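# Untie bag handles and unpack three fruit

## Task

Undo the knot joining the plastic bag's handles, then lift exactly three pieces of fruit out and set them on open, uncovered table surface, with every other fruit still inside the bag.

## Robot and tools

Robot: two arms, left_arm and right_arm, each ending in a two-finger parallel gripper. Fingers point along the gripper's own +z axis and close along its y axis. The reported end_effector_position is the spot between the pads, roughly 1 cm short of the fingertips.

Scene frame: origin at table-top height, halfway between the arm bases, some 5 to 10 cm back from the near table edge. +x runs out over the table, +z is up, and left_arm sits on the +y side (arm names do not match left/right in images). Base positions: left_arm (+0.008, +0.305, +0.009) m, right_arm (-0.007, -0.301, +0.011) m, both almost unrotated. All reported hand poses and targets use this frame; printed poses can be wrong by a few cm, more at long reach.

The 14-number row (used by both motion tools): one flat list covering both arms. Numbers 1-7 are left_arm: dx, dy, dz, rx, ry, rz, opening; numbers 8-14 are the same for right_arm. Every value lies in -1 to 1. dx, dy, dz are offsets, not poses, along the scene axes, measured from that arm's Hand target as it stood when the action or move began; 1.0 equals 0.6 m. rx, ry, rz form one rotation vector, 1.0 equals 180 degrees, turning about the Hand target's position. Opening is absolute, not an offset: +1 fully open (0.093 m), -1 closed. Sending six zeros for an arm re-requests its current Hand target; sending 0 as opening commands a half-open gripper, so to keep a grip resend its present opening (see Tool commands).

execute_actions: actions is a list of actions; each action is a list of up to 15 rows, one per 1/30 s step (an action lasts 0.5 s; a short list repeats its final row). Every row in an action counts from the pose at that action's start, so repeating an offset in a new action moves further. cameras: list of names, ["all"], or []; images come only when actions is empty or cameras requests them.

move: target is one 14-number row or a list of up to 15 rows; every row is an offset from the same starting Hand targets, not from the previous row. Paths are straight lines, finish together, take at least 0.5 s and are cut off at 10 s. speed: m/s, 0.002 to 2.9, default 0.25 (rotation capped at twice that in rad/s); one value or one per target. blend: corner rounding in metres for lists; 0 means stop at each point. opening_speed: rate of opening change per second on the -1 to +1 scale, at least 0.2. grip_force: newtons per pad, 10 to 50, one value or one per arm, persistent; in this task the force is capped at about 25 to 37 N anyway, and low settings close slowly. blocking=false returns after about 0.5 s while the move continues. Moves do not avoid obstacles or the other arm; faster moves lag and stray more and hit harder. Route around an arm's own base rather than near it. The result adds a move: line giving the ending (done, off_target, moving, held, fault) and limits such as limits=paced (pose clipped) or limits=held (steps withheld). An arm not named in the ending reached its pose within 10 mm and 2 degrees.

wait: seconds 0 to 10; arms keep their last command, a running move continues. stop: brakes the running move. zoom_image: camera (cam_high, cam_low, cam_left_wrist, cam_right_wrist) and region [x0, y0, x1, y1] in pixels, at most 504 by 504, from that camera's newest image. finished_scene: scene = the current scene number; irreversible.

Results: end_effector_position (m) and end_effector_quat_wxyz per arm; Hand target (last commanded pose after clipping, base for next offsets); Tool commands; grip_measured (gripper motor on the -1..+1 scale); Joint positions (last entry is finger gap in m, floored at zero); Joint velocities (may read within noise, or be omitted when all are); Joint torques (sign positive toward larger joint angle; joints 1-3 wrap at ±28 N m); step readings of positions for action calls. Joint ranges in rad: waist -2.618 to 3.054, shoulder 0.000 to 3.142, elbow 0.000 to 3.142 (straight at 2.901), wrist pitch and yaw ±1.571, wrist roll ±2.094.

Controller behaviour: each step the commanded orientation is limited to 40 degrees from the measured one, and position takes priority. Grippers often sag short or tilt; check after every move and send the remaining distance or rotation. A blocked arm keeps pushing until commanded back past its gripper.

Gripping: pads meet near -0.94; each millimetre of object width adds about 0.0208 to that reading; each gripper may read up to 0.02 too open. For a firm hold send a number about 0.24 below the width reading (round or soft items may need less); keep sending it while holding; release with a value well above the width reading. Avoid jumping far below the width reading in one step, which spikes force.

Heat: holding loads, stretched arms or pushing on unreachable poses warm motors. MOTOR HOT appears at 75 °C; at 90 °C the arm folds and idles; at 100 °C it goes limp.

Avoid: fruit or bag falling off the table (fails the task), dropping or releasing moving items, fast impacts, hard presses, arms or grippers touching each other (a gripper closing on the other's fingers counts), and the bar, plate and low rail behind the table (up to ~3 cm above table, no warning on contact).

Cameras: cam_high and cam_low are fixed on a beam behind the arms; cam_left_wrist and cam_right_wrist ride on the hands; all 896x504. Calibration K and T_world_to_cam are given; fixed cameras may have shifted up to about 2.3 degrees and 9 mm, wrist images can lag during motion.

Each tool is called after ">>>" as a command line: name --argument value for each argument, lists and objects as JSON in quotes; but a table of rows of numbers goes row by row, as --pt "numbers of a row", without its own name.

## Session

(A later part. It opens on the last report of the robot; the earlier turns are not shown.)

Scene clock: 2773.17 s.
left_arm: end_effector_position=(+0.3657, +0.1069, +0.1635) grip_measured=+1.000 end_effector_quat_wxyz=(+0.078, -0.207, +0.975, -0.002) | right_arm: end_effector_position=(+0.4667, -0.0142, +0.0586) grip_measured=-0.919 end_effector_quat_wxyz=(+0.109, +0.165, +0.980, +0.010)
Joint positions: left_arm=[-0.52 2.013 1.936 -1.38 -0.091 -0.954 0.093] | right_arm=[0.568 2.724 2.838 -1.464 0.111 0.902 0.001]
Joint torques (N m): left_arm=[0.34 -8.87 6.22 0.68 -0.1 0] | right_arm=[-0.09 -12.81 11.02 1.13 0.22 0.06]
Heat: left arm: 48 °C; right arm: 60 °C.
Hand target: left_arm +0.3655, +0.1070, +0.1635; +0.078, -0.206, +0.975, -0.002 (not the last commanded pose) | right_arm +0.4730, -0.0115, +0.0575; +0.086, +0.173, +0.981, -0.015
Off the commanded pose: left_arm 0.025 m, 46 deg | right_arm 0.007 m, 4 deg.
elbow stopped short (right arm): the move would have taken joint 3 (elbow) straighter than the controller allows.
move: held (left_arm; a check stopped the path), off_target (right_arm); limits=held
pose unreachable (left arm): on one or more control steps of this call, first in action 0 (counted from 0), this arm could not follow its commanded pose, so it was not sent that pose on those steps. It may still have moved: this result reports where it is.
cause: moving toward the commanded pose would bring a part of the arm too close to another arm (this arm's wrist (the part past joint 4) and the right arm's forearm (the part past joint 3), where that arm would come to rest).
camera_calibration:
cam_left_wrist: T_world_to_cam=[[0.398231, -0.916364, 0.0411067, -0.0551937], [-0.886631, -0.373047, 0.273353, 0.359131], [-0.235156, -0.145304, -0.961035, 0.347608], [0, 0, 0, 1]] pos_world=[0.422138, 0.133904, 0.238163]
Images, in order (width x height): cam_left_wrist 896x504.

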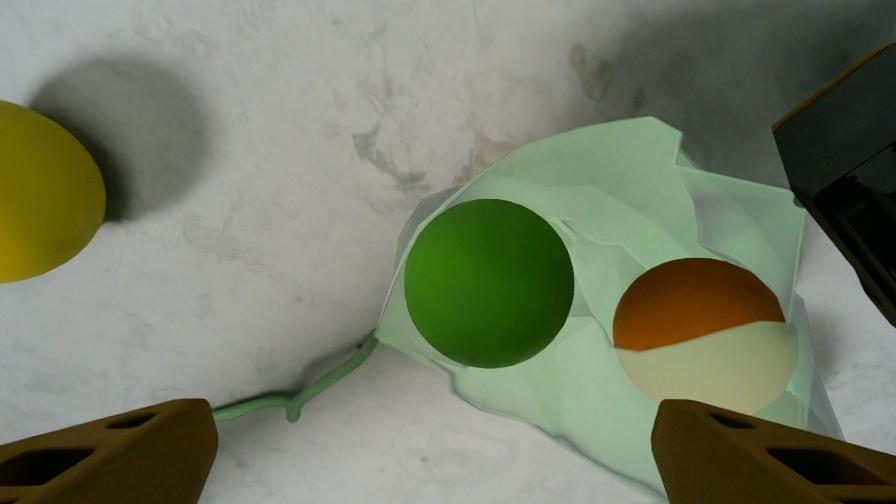

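>>> move --pt "0 0 0 0 0 0 1 0 0 -0.04 0 0 0 -1" --pt "0 0 0 0 0 0 1 0 0 -0.04 0 0 0 -0.3" --pt "0 0 0 0 0 0 1 -0.02 -0.04 0.1 0 0 0 -0.3" --pt "0 0 0 0 0 0 1 -0.25 -0.3 0.2 0 0 0 -0.5" --speed '[0.08,0.08,0.12,0.25]' --blend '[0,0,0.02,0]' --cameras '["cam_left_wrist","cam_high"]'

>>> zoom_image --camera "cam_high" --region '[410, 150, 590, 300]'

Scene clock: 2796.20 s.
left_arm: end_effector_position=(+0.3657, +0.1069, +0.1635) grip_measured=+1.000 end_effector_quat_wxyz=(+0.078, -0.207, +0.975, -0.002) | right_arm: end_effector_position=(+0.3244, -0.1905, +0.1741) grip_measured=-0.499 end_effector_quat_wxyz=(+0.080, +0.174, +0.981, -0.023)
Joint positions: left_arm=[-0.52 2.013 1.936 -1.38 -0.091 -0.954 0.093] | right_arm=[0.341 1.708 1.628 -1.336 0.089 0.697 0.021]
Joint torques (N m): left_arm=[0.35 -8.88 6.22 0.69 -0.11 0.01] | right_arm=[-0.59 -10 6.8 1.01 0.02 -0.1]
Heat: left arm: 49 °C; right arm: 60 °C.
Hand target: left_arm +0.3655, +0.1070, +0.1635; +0.078, -0.206, +0.975, -0.002 | right_arm +0.3229, -0.1914, +0.1775; +0.086, +0.173, +0.981, -0.015
Off the commanded pose: left_arm 0.000 m, 0 deg | right_arm 0.004 m, 1 deg.
elbow stopped short (right arm): the move would have taken joint 3 (elbow) straighter than the controller allows.
move: done
camera_calibration:
cam_left_wrist: T_world_to_cam=[[0.398231, -0.916364, 0.0411067, -0.0551937], [-0.886631, -0.373047, 0.273353, 0.359131], [-0.235156, -0.145304, -0.961035, 0.347608], [0, 0, 0, 1]] pos_world=[0.422138, 0.133904, 0.238163]
Images, in order (width x height): cam_high 896x504, cam_left_wrist 896x504.

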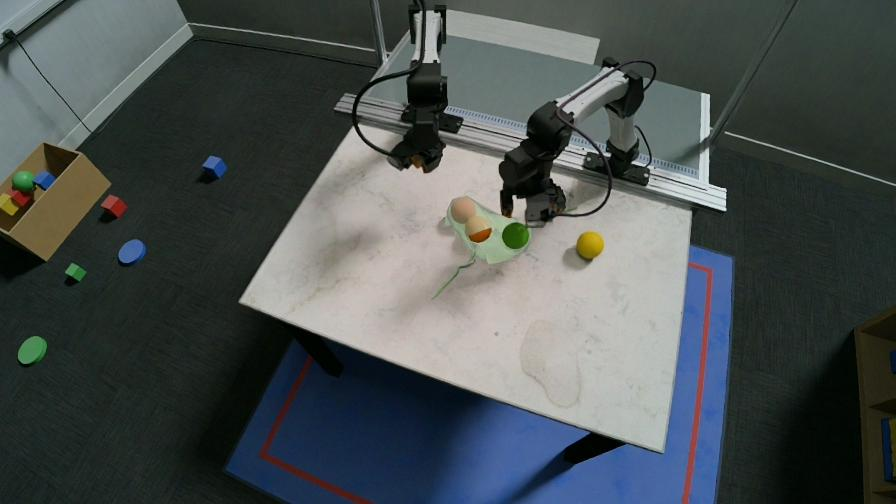

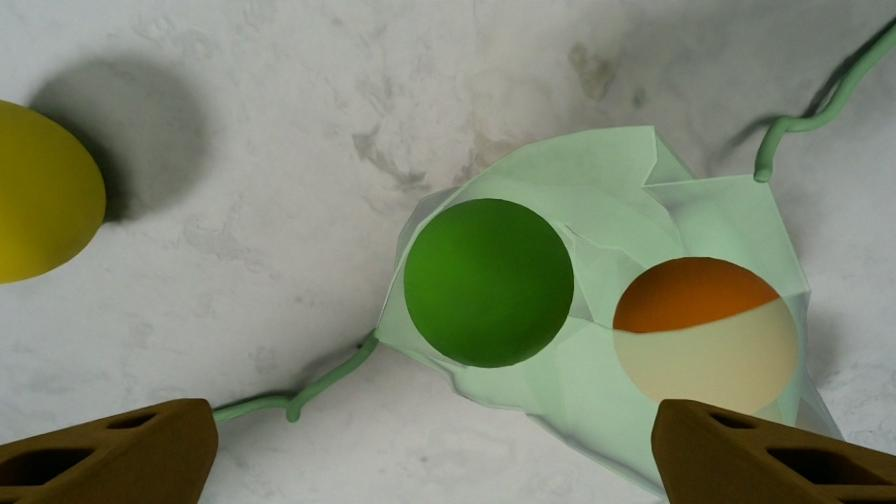

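Scaled by 2.800 from the camera's 896x504 image, which has a finer 1280x720 frame.

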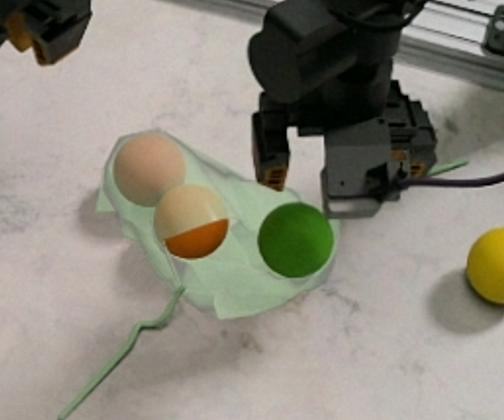

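>>> move --pt "0.018 -0.034 -0.1 0 0 0 1 0 0 0 0 0 0 -0.5" --pt "0.018 -0.034 -0.178 0 0 0 1 0 0 0 0 0 0 -0.5" --speed 0.12 --blend '[0.02,0]' --cameras '["cam_left_wrist"]'

Scene clock: 2816.27 s.
left_arm: end_effector_position=(+0.3779, +0.0869, +0.0659) grip_measured=+1.000 end_effector_quat_wxyz=(+0.082, -0.203, +0.976, -0.008) | right_arm: end_effector_position=(+0.3244, -0.1905, +0.1741) grip_measured=-0.499 end_effector_quat_wxyz=(+0.080, +0.174, +0.981, -0.023)
Joint positions: left_arm=[-0.547 2.092 1.663 -1.016 -0.091 -0.973 0.093] | right_arm=[0.341 1.708 1.628 -1.336 0.089 0.697 0.021]
Joint torques (N m): left_arm=[-0.1 -8.2 5.5 0.8 -0.13 -0.13] | right_arm=[-0.65 -10.06 6.79 1 0.01 -0.11]
Heat: left arm: 51 °C; right arm: 58 °C.
Hand target: left_arm +0.3763, +0.0867, +0.0568; +0.078, -0.206, +0.975, -0.002 | right_arm +0.3229, -0.1914, +0.1775; +0.086, +0.173, +0.981, -0.015
Off the commanded pose: left_arm 0.009 m, 1 deg | right_arm 0.004 m, 1 deg.
move: done
camera_calibration:
cam_left_wrist: T_world_to_cam=[[0.389371, -0.919516, 0.0536691, -0.0715409], [-0.892827, -0.362465, 0.267355, 0.391001], [-0.226384, -0.152018, -0.962102, 0.251178], [0, 0, 0, 1]] pos_world=[0.433815, 0.114125, 0.140963]
Images, in order (width x height): cam_left_wrist 896x504.

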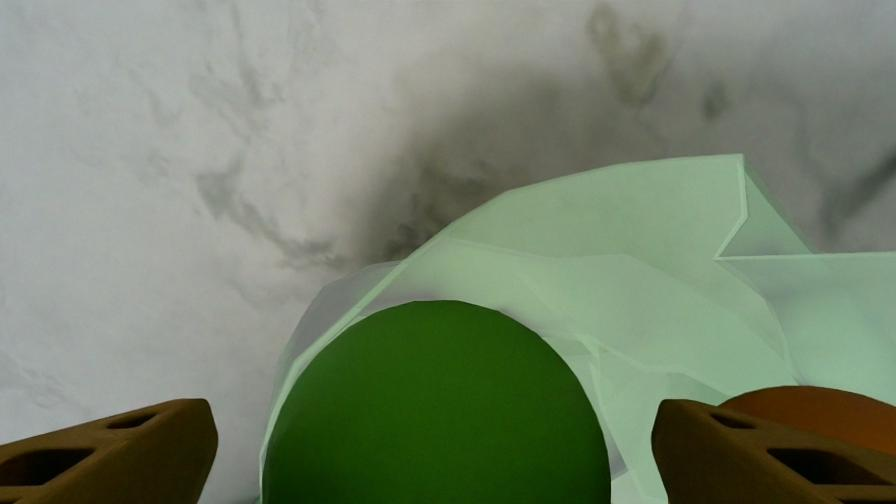

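>>> move --pt "0 0 0 0 0 0 0.2 0 0 0 0 0 0 -0.5" --pt "-0.0 0.0 0.13 0 0 0 0.2 0 0 0 0 0 0 -0.5" --speed 0.1 --opening_speed 1 --cameras '["cam_left_wrist","cam_high"]'

>>> zoom_image --camera "cam_high" --region '[410, 150, 590, 300]'

Scene clock: 2831.27 s.
left_arm: end_effector_position=(+0.3759, +0.0874, +0.1272) grip_measured=+0.221 end_effector_quat_wxyz=(+0.073, -0.203, +0.976, +0.000) | right_arm: end_effector_position=(+0.3244, -0.1905, +0.1741) grip_measured=-0.499 end_effector_quat_wxyz=(+0.080, +0.174, +0.981, -0.023)
Joint positions: left_arm=[-0.547 2.092 1.91 -1.287 -0.091 -0.973 0.056] | right_arm=[0.341 1.708 1.628 -1.336 0.089 0.697 0.021]
Joint torques (N m): left_arm=[0.09 -9.8 8.06 0.53 -0.15 -0.1] | right_arm=[-0.58 -10.07 6.82 0.98 0.01 -0.1]
Heat: left arm: 51 °C; right arm: 57 °C.
Hand target: left_arm +0.3763, +0.0867, +0.1347; +0.078, -0.206, +0.975, -0.002 | right_arm +0.3229, -0.1914, +0.1775; +0.086, +0.173, +0.981, -0.015
Off the commanded pose: left_arm 0.008 m, 1 deg | right_arm 0.004 m, 1 deg.
move: done
camera_calibration:
cam_left_wrist: T_world_to_cam=[[0.390858, -0.919836, 0.0336515, -0.0716438], [-0.886949, -0.366607, 0.280929, 0.369336], [-0.246071, -0.13965, -0.959139, 0.315706], [0, 0, 0, 1]] pos_world=[0.433271, 0.113589, 0.20146]
Images, in order (width x height): cam_high 896x504, cam_left_wrist 896x504.

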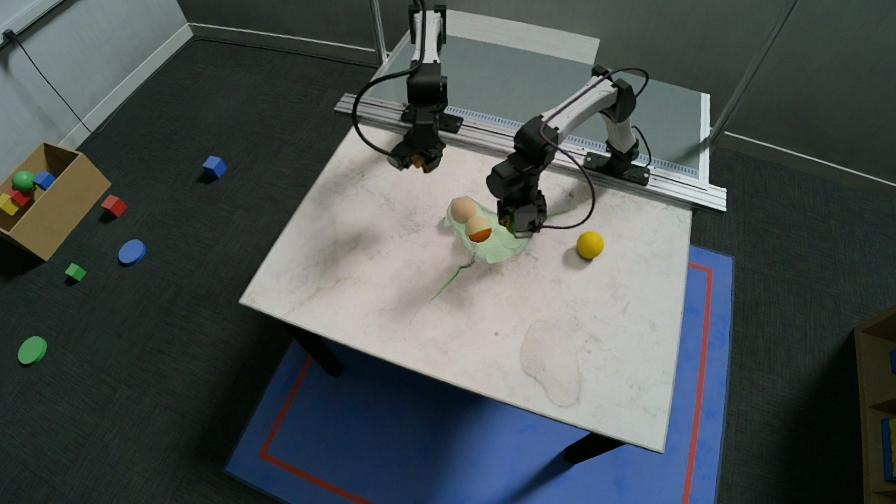

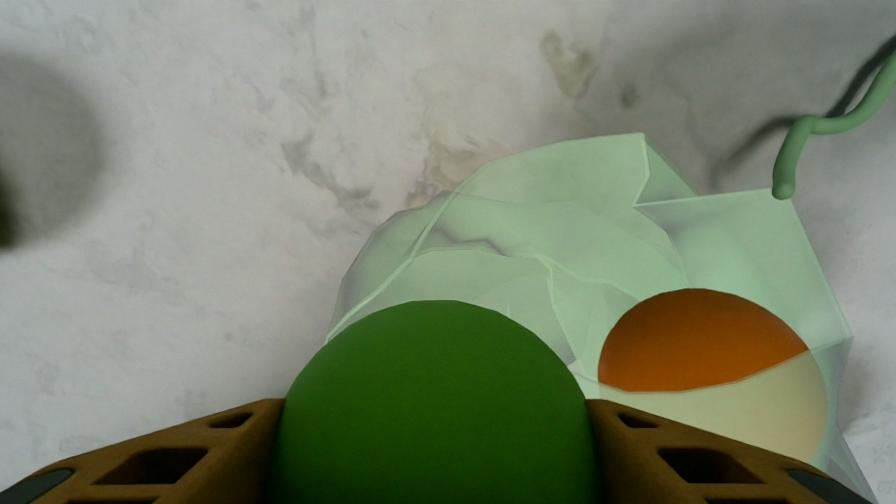

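Scaled by 2.800 from the camera's 896x504 image, which has a finer 1280x720 frame.

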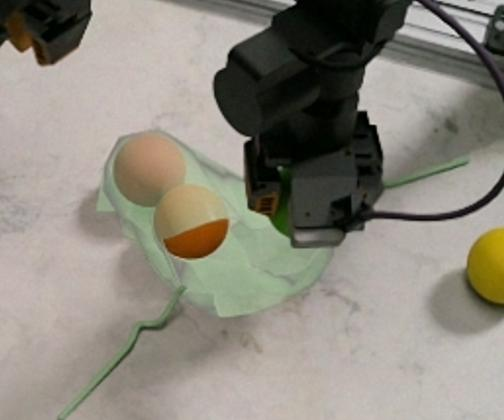

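>>> move --pt "0.0 0.03 0.05 0 0 0 0.2 0 0 0 0 0 0 -0.5" --pt "0.14 0.23 0.04 0 0 0 0.2 0 0 0 0 0 0 -0.5" --pt "0.14 0.23 -0.09 0 0 0 0.2 0 0 0 0 0 0 -0.5" --pt "0.14 0.23 -0.128 0 0 0 0.2 0 0 0 0 0 0 -0.5" --speed '[0.15,0.15,0.12,0.04]' --blend '[0.02,0.03,0.01,0]' --cameras '["cam_left_wrist","cam_high","cam_low"]'

>>> zoom_image --camera "cam_low" --region '[300, 230, 520, 390]'

Scene clock: 2851.40 s.
left_arm: end_effector_position=(+0.4618, +0.2255, +0.0681) grip_measured=+0.221 end_effector_quat_wxyz=(+0.087, -0.211, +0.974, +0.000) | right_arm: end_effector_position=(+0.3244, -0.1905, +0.1741) grip_measured=-0.499 end_effector_quat_wxyz=(+0.080, +0.174, +0.981, -0.023)
Joint positions: left_arm=[-0.174 2.194 1.823 -1.046 -0.059 -0.616 0.056] | right_arm=[0.341 1.708 1.628 -1.336 0.089 0.697 0.021]
Joint torques (N m): left_arm=[0.47 -8.95 5.49 0.91 0.05 0.07] | right_arm=[-0.7 -9.95 6.93 0.99 0.02 -0.09]
Heat: left arm: 53 °C; right arm: 56 °C.
Hand target: left_arm +0.4603, +0.2246, +0.0580; +0.078, -0.206, +0.975, -0.002 | right_arm +0.3229, -0.1914, +0.1775; +0.086, +0.173, +0.981, -0.015
Off the commanded pose: left_arm 0.010 m, 1 deg | right_arm 0.004 m, 1 deg.
move: done; blend cut to 0.0175 m at target 1
camera_calibration:
cam_left_wrist: T_world_to_cam=[[0.404119, -0.913769, 0.0414101, 0.0158595], [-0.888498, -0.381378, 0.25519, 0.518588], [-0.217392, -0.13992, -0.966004, 0.286719], [0, 0, 0, 1]] pos_world=[0.516686, 0.252388, 0.143976]
Images, in order (width x height): cam_high 896x504, cam_low 896x504, cam_left_wrist 896x504.

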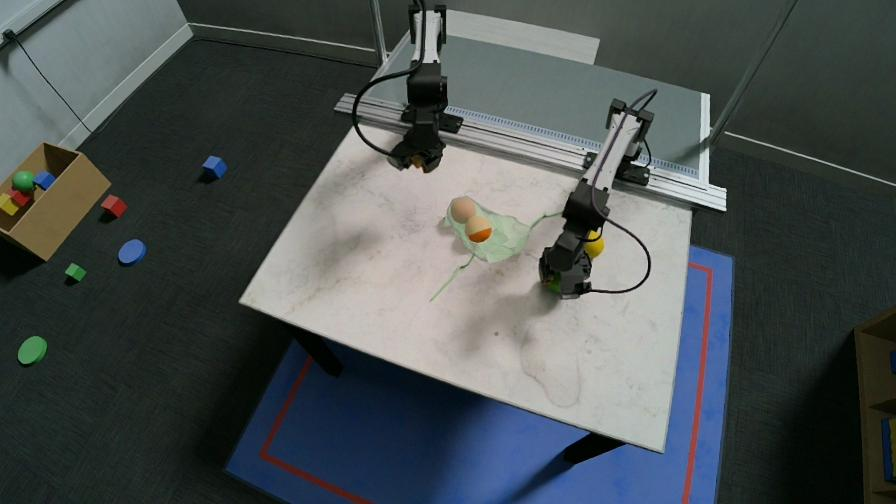

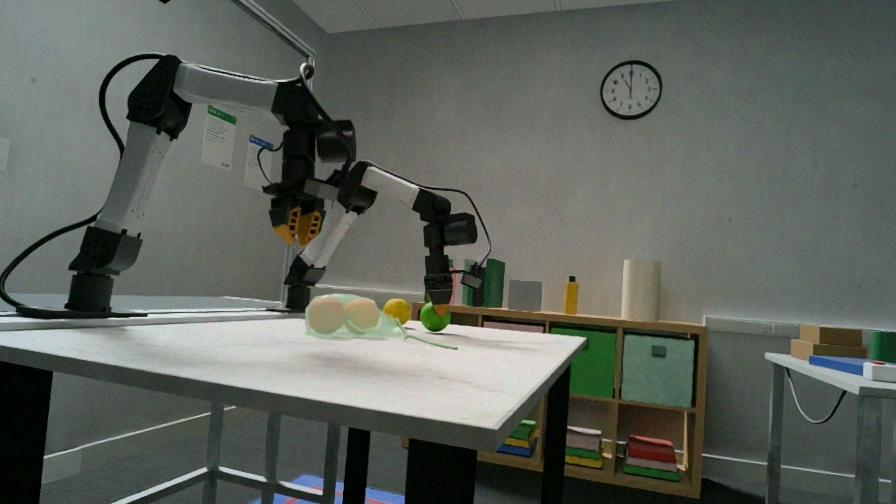

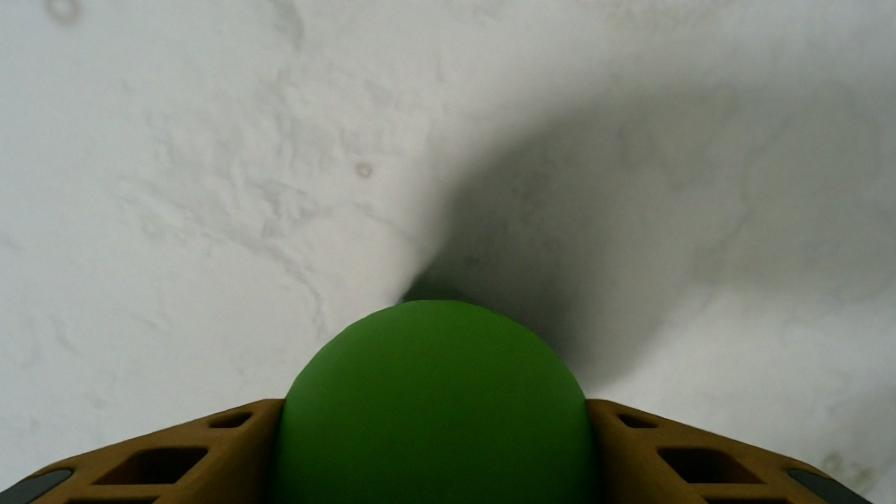

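Scaled by 2.291 from the camera's 896x504 image, which has a finer 1280x720 frame.

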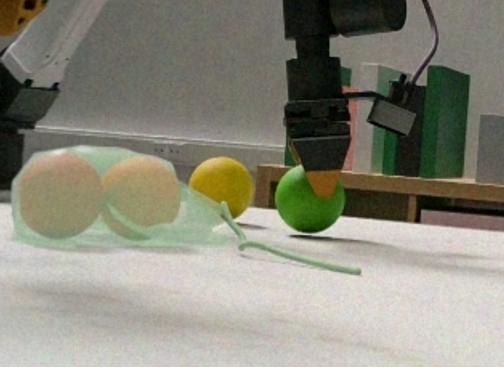

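>>> move --target '[0,0,0,0,0,0,0.75,0,0,0,0,0,0,-0.5]' --opening_speed 0.5

>>> move --target '[0,0,0.2,0,0,0,0.75,0,0,0,0,0,0,-0.5]' --speed 0.12 --cameras '["all"]'

Scene clock: 2894.40 s.
left_arm: end_effector_position=(+0.4621, +0.2255, +0.0682) grip_measured=+0.748 end_effector_quat_wxyz=(+0.088, -0.211, +0.974, +0.000) | right_arm: end_effector_position=(+0.3244, -0.1905, +0.1741) grip_measured=-0.499 end_effector_quat_wxyz=(+0.080, +0.174, +0.981, -0.023)
Joint positions: left_arm=[-0.174 2.194 1.823 -1.045 -0.059 -0.616 0.081] | right_arm=[0.341 1.708 1.628 -1.336 0.089 0.697 0.021]
Joint torques (N m): left_arm=[0.43 -8.94 5.44 0.9 0.04 0.09] | right_arm=[-0.66 -9.96 6.69 0.99 0.01 -0.08]
Heat: left arm: 56 °C; right arm: 55 °C.
Hand target: left_arm +0.4603, +0.2246, +0.0580; +0.078, -0.206, +0.975, -0.002 | right_arm +0.3229, -0.1914, +0.1775; +0.086, +0.173, +0.981, -0.015
Off the commanded pose: left_arm 0.010 m, 1 deg | right_arm 0.004 m, 1 deg.
move: done

Scene clock: 2896.23 s.
left_arm: end_effector_position=(+0.4605, +0.2245, +0.1829) grip_measured=+0.748 end_effector_quat_wxyz=(+0.091, -0.209, +0.974, -0.002) | right_arm: end_effector_position=(+0.3244, -0.1905, +0.1741) grip_measured=-0.499 end_effector_quat_wxyz=(+0.080, +0.174, +0.981, -0.023)
Joint positions: left_arm=[-0.174 2.255 2.385 -1.539 -0.058 -0.614 0.081] | right_arm=[0.341 1.708 1.628 -1.336 0.089 0.697 0.021]
Joint torques (N m): left_arm=[0.66 -8.55 7.56 0.65 0.05 0.08] | right_arm=[-0.55 -9.91 6.84 0.99 0.04 -0.1]
Heat: left arm: 56 °C; right arm: 55 °C.
Hand target: left_arm +0.4603, +0.2246, +0.1780; +0.078, -0.206, +0.975, -0.002 | right_arm +0.3229, -0.1914, +0.1775; +0.086, +0.173, +0.981, -0.015
Off the commanded pose: left_arm 0.005 m, 2 deg | right_arm 0.004 m, 1 deg.
joint sent to its limit (left arm) — joint 4 (wrist pitch), lower limit. The joint targets still meet the commanded pose.
move: done
camera_calibration:
cam_left_wrist: T_world_to_cam=[[0.401203, -0.91484, 0.0458729, 0.0114916], [-0.891518, -0.378495, 0.248873, 0.489774], [-0.210316, -0.140745, -0.967449, 0.394333], [0, 0, 0, 1]] pos_world=[0.514966, 0.25139, 0.259079]
cam_right_wrist: T_world_to_cam=[[-0.335835, -0.94173, 0.0189489, -0.0738804], [-0.909962, 0.32957, 0.2517, 0.353972], [-0.243279, 0.0672869, -0.96762, 0.346099], [0, 0, 0, 1]] pos_world=[0.381488, -0.209522, 0.247197]

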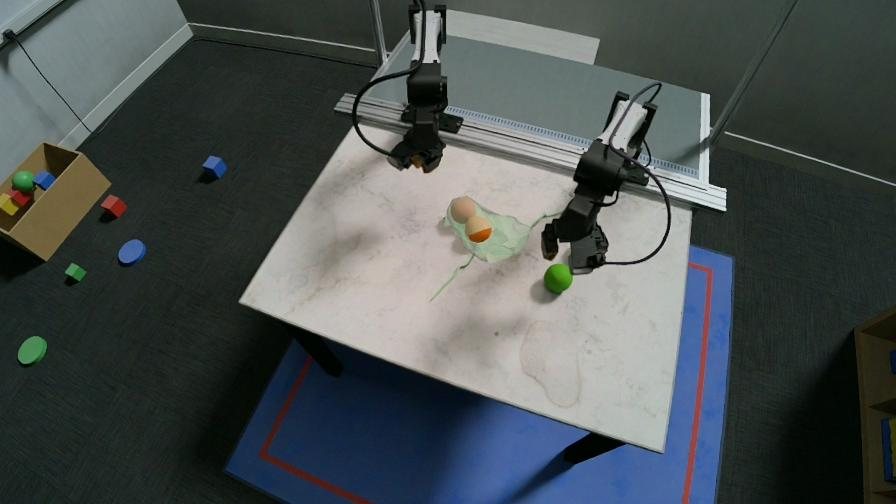

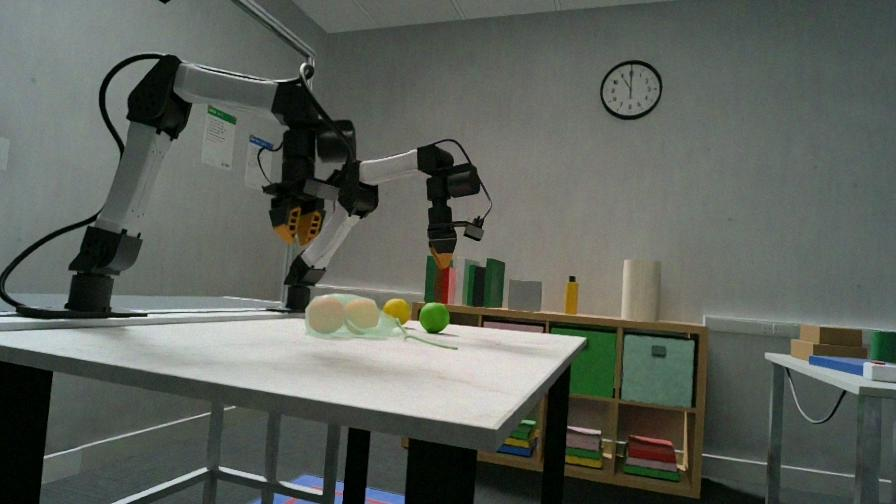

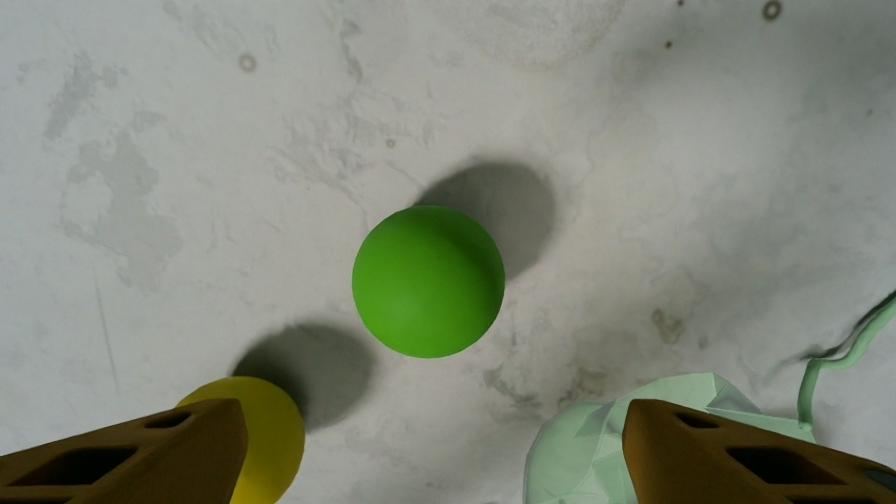

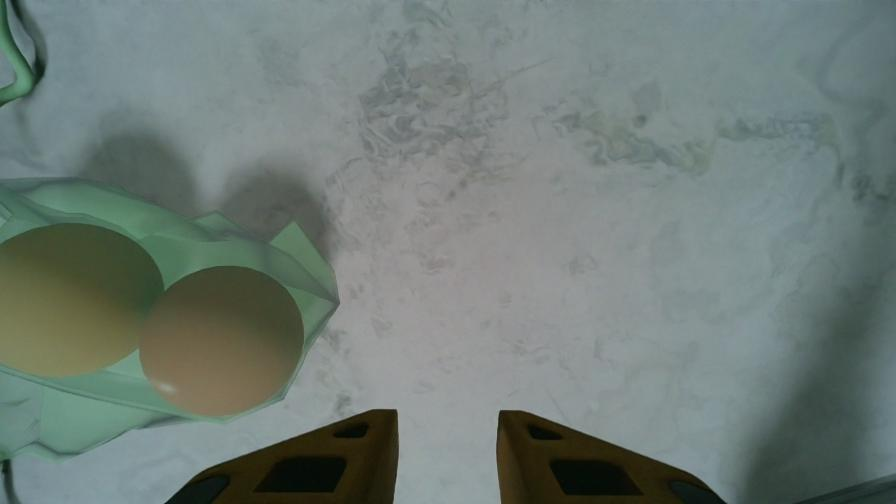

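>>> zoom_image --camera "cam_high" --region '[410, 170, 610, 310]'

>>> zoom_image --camera "cam_low" --region '[280, 270, 480, 370]'

Scaled by 2.520 from the camera's 896x504 image, which has a finer 1280x720 frame.

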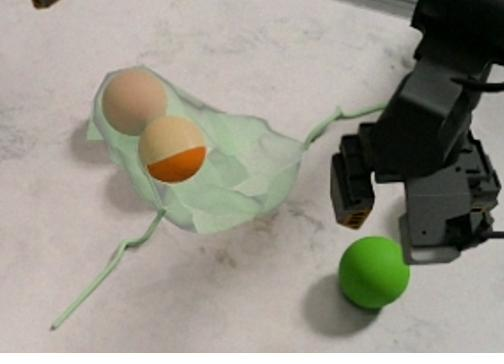

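Scaled by 2.520 from the camera's 896x504 image, which has a finer 1280x720 frame.

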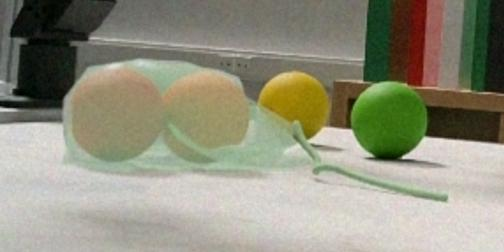

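>>> move --target '[-0.1,0.15,0.08,0,0,0,0.75,0.06,0.22,0.09,0,0,0,-0.5]' --cameras '["all"]'

Scene clock: 2961.17 s.
left_arm: end_effector_position=(+0.4066, +0.3170, +0.2244) grip_measured=+0.748 end_effector_quat_wxyz=(+0.092, -0.212, +0.973, +0.001) | right_arm: end_effector_position=(+0.3570, -0.0562, +0.2305) grip_measured=-0.499 end_effector_quat_wxyz=(+0.129, +0.162, +0.978, +0.036)
Joint positions: left_arm=[0.042 1.983 2.128 -1.545 -0.028 -0.405 0.081] | right_arm=[0.617 2.044 2.312 -1.558 0.112 0.942 0.021]
Joint torques (N m): left_arm=[0.25 -9.5 5.01 0.74 0.09 0.1] | right_arm=[-0.57 -8.69 10.69 0.82 0.3 0.09]
Heat: left arm: 54 °C; right arm: 54 °C.
Hand target: left_arm +0.4004, +0.3147, +0.2259; +0.078, -0.206, +0.975, -0.002 | right_arm +0.3590, -0.0594, +0.2315; +0.086, +0.173, +0.981, -0.015
Off the commanded pose: left_arm 0.007 m, 2 deg | right_arm 0.004 m, 8 deg.
joint sent to its limit (left arm) — joint 4 (wrist pitch), lower limit. The joint targets still meet the commanded pose.
joint sent to its limit (right arm) — joint 4 (wrist pitch), lower limit. The joint targets are off in orientation, not in position.
move: off_target (right_arm)
camera_calibration:
cam_left_wrist: T_world_to_cam=[[0.406125, -0.912867, 0.0416777, 0.114162], [-0.889764, -0.384628, 0.245727, 0.468283], [-0.208286, -0.136879, -0.968443, 0.434316], [0, 0, 0, 1]] pos_world=[0.460759, 0.343779, 0.300783]
cam_right_wrist: T_world_to_cam=[[-0.297943, -0.94816, -0.110557, 0.0783845], [-0.945257, 0.276895, 0.172681, 0.35307], [-0.133117, 0.155954, -0.978753, 0.367793], [0, 0, 0, 1]] pos_world=[0.406055, -0.0808011, 0.307676]

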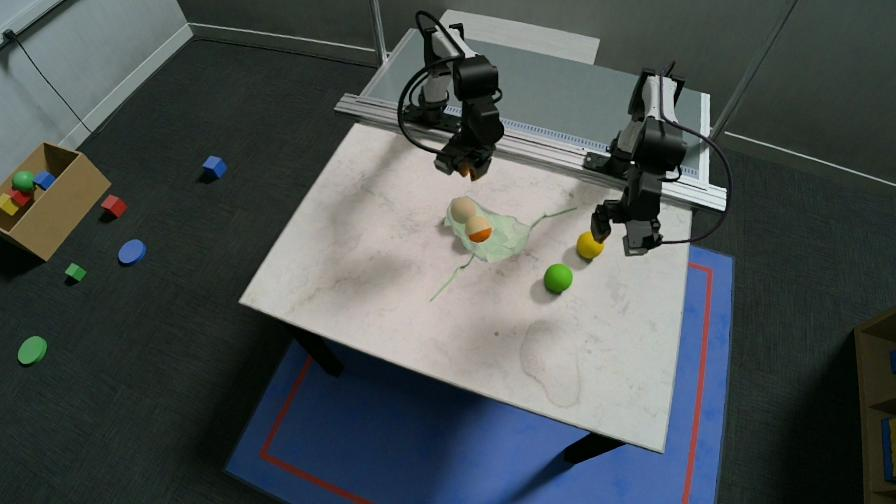

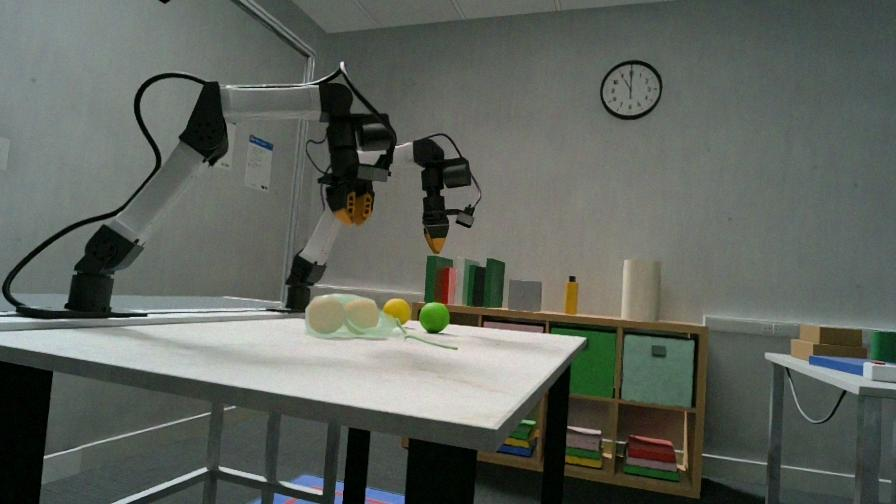

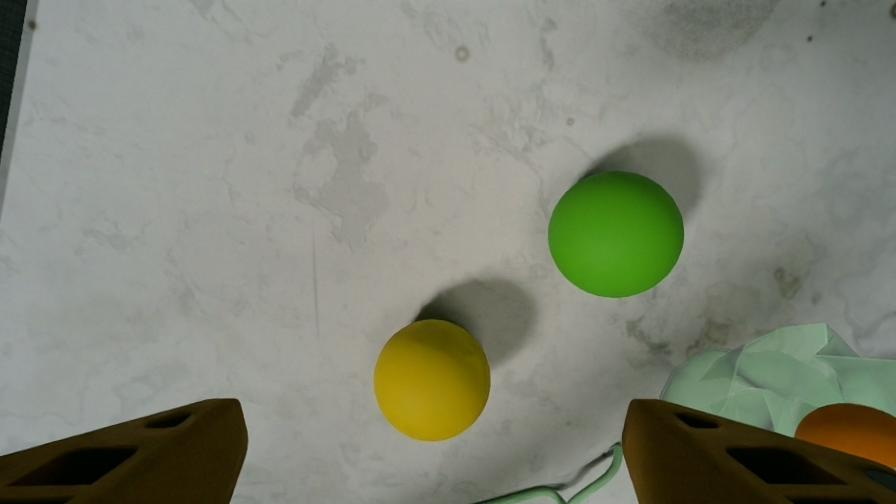

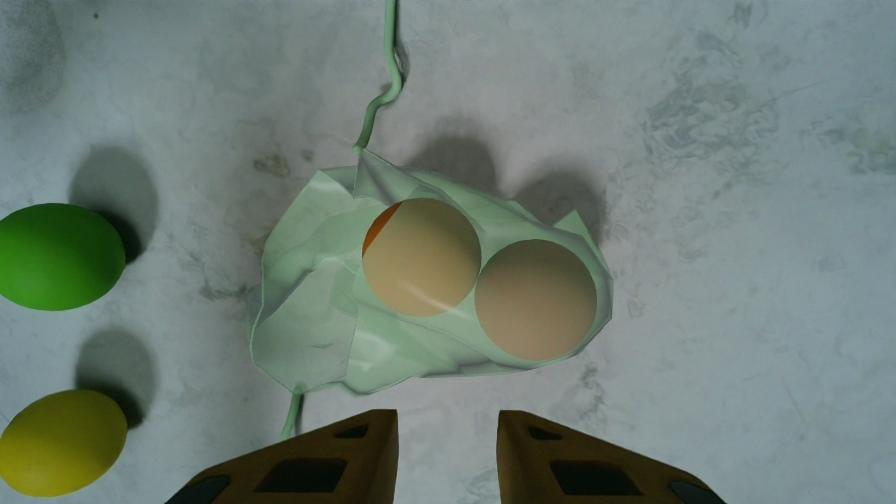

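>>> move --target '[0,0,0,0,0,0,0.75,0.163,0.089,-0.236,0,0,0,-0.5]' --speed 0.15 --cameras '["cam_high","cam_right_wrist"]'

Scene clock: 2993.53 s.
left_arm: end_effector_position=(+0.4066, +0.3169, +0.2244) grip_measured=+0.748 end_effector_quat_wxyz=(+0.092, -0.211, +0.973, +0.001) | right_arm: end_effector_position=(+0.4467, -0.0045, +0.0877) grip_measured=-0.499 end_effector_quat_wxyz=(+0.108, +0.167, +0.980, +0.013)
Joint positions: left_arm=[0.042 1.983 2.128 -1.545 -0.028 -0.405 0.081] | right_arm=[0.602 2.662 2.835 -1.526 0.112 0.941 0.021]
Joint torques (N m): left_arm=[0.2 -9.57 4.96 0.73 0.08 0.08] | right_arm=[-0.99 -13.01 11.21 1.09 0.24 -0.08]
Heat: left arm: 61 °C; right arm: 57 °C.
Hand target: left_arm +0.4004, +0.3146, +0.2259; +0.078, -0.206, +0.975, -0.002 | right_arm +0.4568, -0.0060, +0.0900; +0.086, +0.173, +0.981, -0.015
Off the commanded pose: left_arm 0.007 m, 2 deg | right_arm 0.010 m, 4 deg.
elbow stopped short (right arm): the move would have taken joint 3 (elbow) straighter than the controller allows.
joint sent to its limit (left arm) — joint 4 (wrist pitch), lower limit. The joint targets still meet the commanded pose.
move: off_target (right_arm)
camera_calibration:
cam_right_wrist: T_world_to_cam=[[-0.316144, -0.946796, -0.0602458, 0.142089], [-0.931528, 0.29776, 0.208792, 0.439003], [-0.179745, 0.122129, -0.976103, 0.252359], [0, 0, 0, 1]] pos_world=[0.499225, -0.0270083, 0.163228]
Images, in order (width x height): cam_high 896x504, cam_right_wrist 896x504.

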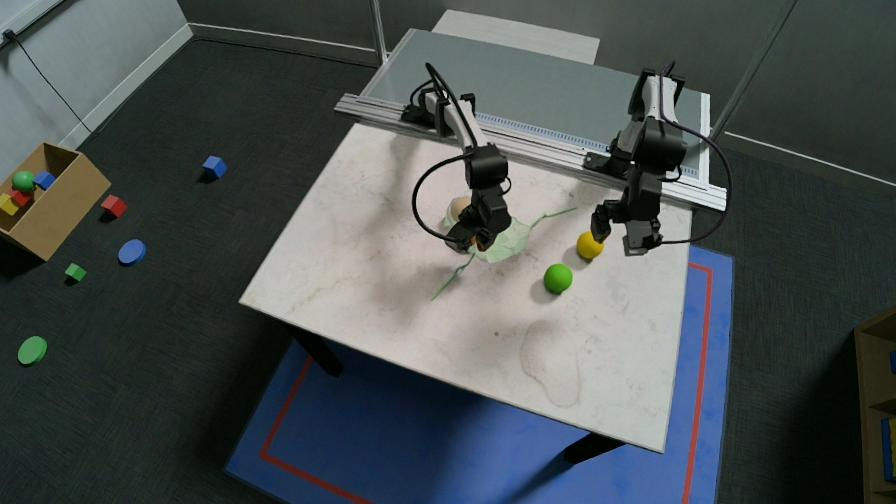

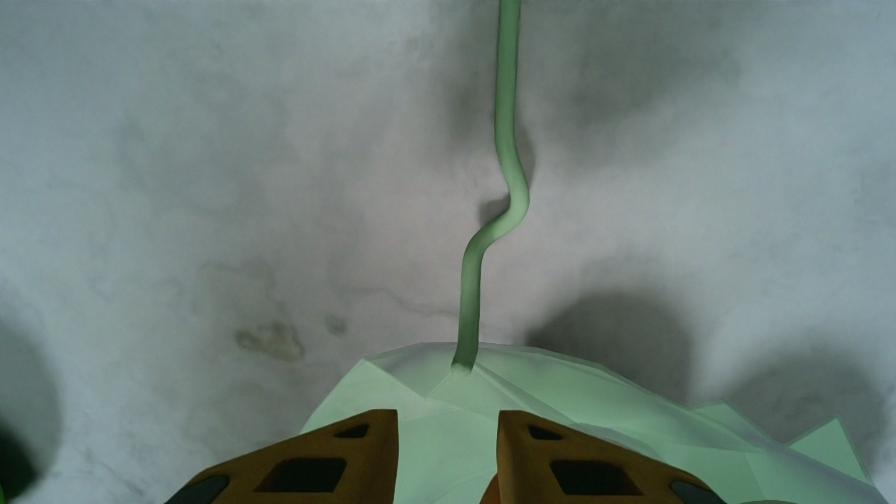

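>>> move --target '[0,0,0,0,0,0,0.75,0,-0.007,-0.137,0,0,0,-0.5]' --speed 0.08 --cameras '["cam_low","cam_right_wrist"]'

Scene clock: 3007.40 s.
left_arm: end_effector_position=(+0.4066, +0.3169, +0.2244) grip_measured=+0.748 end_effector_quat_wxyz=(+0.092, -0.211, +0.973, +0.001) | right_arm: end_effector_position=(+0.4535, -0.0035, +0.0230) grip_measured=-0.499 end_effector_quat_wxyz=(+0.091, +0.168, +0.982, -0.004)
Joint positions: left_arm=[0.042 1.983 2.128 -1.545 -0.028 -0.405 0.081] | right_arm=[0.599 2.692 2.637 -1.345 0.112 0.941 0.021]
Joint torques (N m): left_arm=[0.13 -9.54 5.01 0.73 0.09 0.08] | right_arm=[-1.02 -12.16 7.9 0.99 0.23 -0.02]
Heat: left arm: 62 °C; right arm: 60 °C.
Hand target: left_arm +0.4004, +0.3146, +0.2259; +0.078, -0.206, +0.975, -0.002 | right_arm +0.4567, -0.0101, +0.0077; +0.086, +0.172, +0.981, -0.015
Off the commanded pose: left_arm 0.007 m, 2 deg | right_arm 0.017 m, 1 deg.
joint sent to its limit (left arm) — joint 4 (wrist pitch), lower limit. The joint targets still meet the commanded pose.
move: off_target (right_arm)
camera_calibration:
cam_right_wrist: T_world_to_cam=[[-0.321197, -0.94677, -0.0214182, 0.142664], [-0.92166, 0.307321, 0.236846, 0.453387], [-0.217657, 0.0958146, -0.971311, 0.207243], [0, 0, 0, 1]] pos_world=[0.5088, -0.0241217, 0.0969704]
Images, in order (width x height): cam_low 896x504, cam_right_wrist 896x504.

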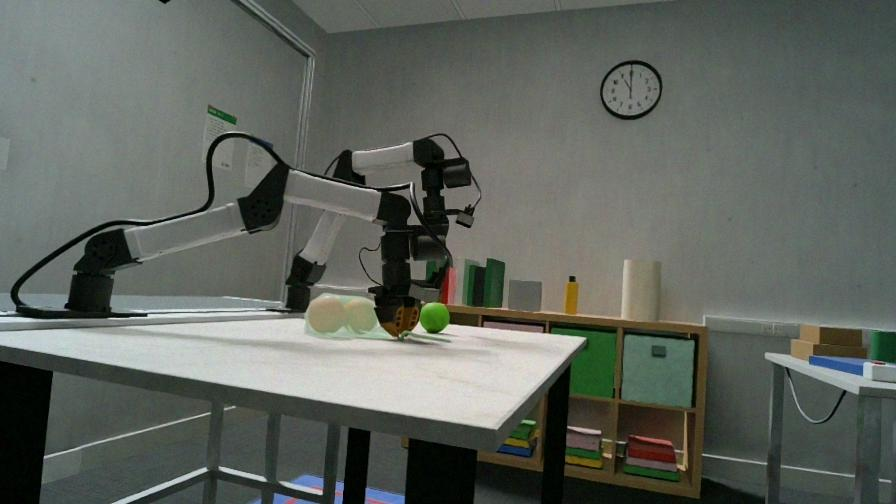

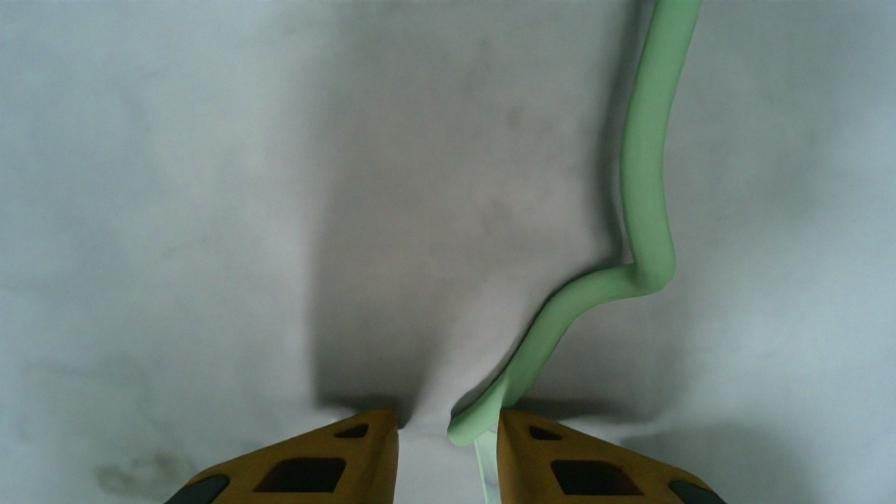

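>>> move --target '[0,0,0,0,0,0,0.75,0,-0.015,0,0,0,0,-0.3]' --speed 0.08 --cameras '["cam_right_wrist"]'

Scene clock: 3014.27 s.
left_arm: end_effector_position=(+0.4066, +0.3169, +0.2244) grip_measured=+0.748 end_effector_quat_wxyz=(+0.092, -0.211, +0.973, +0.001) | right_arm: end_effector_position=(+0.4575, -0.0068, +0.0184) grip_measured=-0.301 end_effector_quat_wxyz=(+0.097, +0.169, +0.981, -0.002)
Joint positions: left_arm=[0.042 1.983 2.128 -1.545 -0.028 -0.405 0.081] | right_arm=[0.592 2.666 2.565 -1.287 0.117 0.935 0.031]
Joint torques (N m): left_arm=[0.2 -9.58 4.97 0.74 0.06 0.07] | right_arm=[-1.51 -14.61 4.7 0.95 0.16 -0.09]
Heat: left arm: 63 °C; right arm: 58 °C.
Hand target: left_arm +0.4004, +0.3146, +0.2259; +0.078, -0.206, +0.975, -0.002 | right_arm +0.4569, -0.0193, +0.0078; +0.086, +0.173, +0.981, -0.015
Off the commanded pose: left_arm 0.007 m, 2 deg | right_arm 0.016 m, 2 deg.
joint sent to its limit (left arm) — joint 4 (wrist pitch), lower limit. The joint targets still meet the commanded pose.
move: off_target (right_arm)
camera_calibration:
cam_right_wrist: T_world_to_cam=[[-0.323122, -0.94595, -0.0277545, 0.141743], [-0.923939, 0.308986, 0.225529, 0.460436], [-0.204764, 0.0985169, -0.973841, 0.198248], [0, 0, 0, 1]] pos_world=[0.511809, -0.0277172, 0.0931541]
Images, in order (width x height): cam_right_wrist 896x504.

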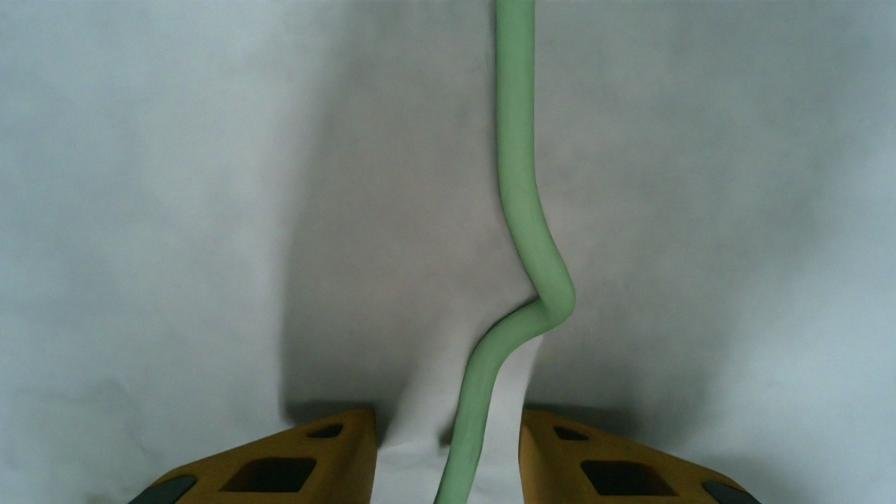

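Rope is between the fingers; close.

>>> move --target '[0,0,0,0,0,0,0.75,0,0,0,0,0,0,-1]' --cameras '["cam_right_wrist"]'

Scene clock: 3020.30 s.
left_arm: end_effector_position=(+0.4066, +0.3169, +0.2244) grip_measured=+0.748 end_effector_quat_wxyz=(+0.092, -0.211, +0.973, +0.001) | right_arm: end_effector_position=(+0.4564, -0.0126, +0.0180) grip_measured=-0.943 end_effector_quat_wxyz=(+0.093, +0.171, +0.981, -0.010)
Joint positions: left_arm=[0.042 1.983 2.128 -1.545 -0.028 -0.405 0.081] | right_arm=[0.586 2.664 2.562 -1.301 0.122 0.933 0]
Joint torques (N m): left_arm=[0.23 -9.51 4.98 0.73 0.07 0.09] | right_arm=[-0.96 -14.43 4.86 1.1 0.11 -0.06]
Heat: left arm: 63 °C; right arm: 57 °C.
Hand target: left_arm +0.4004, +0.3146, +0.2259; +0.078, -0.206, +0.975, -0.002 | right_arm +0.4568, -0.0192, +0.0078; +0.086, +0.173, +0.981, -0.015
Off the commanded pose: left_arm 0.007 m, 2 deg | right_arm 0.012 m, 1 deg.
joint sent to its limit (left arm) — joint 4 (wrist pitch), lower limit. The joint targets still meet the commanded pose.
move: off_target (right_arm)
camera_calibration:
cam_right_wrist: T_world_to_cam=[[-0.328619, -0.944395, -0.0113341, 0.13811], [-0.919791, 0.317286, 0.2309, 0.459471], [-0.214465, 0.0863032, -0.972911, 0.202372], [0, 0, 0, 1]] pos_world=[0.511404, -0.0328188, 0.0923638]
Images, in order (width x height): cam_right_wrist 896x504.

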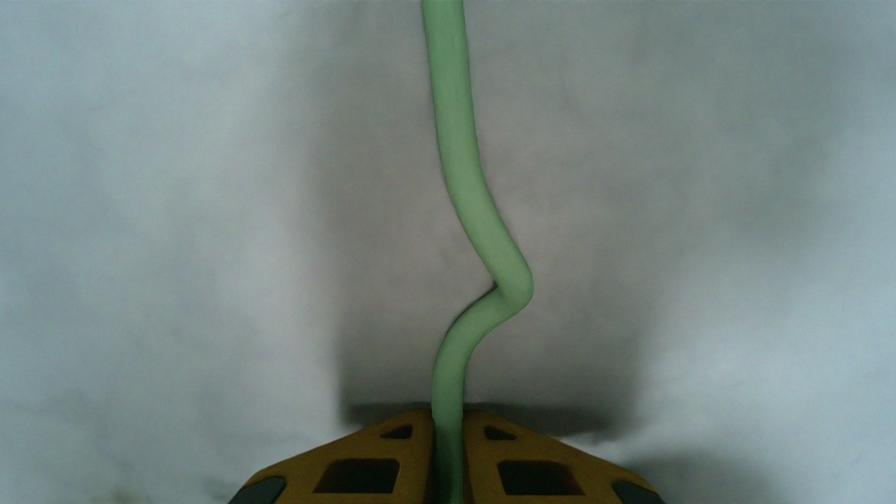

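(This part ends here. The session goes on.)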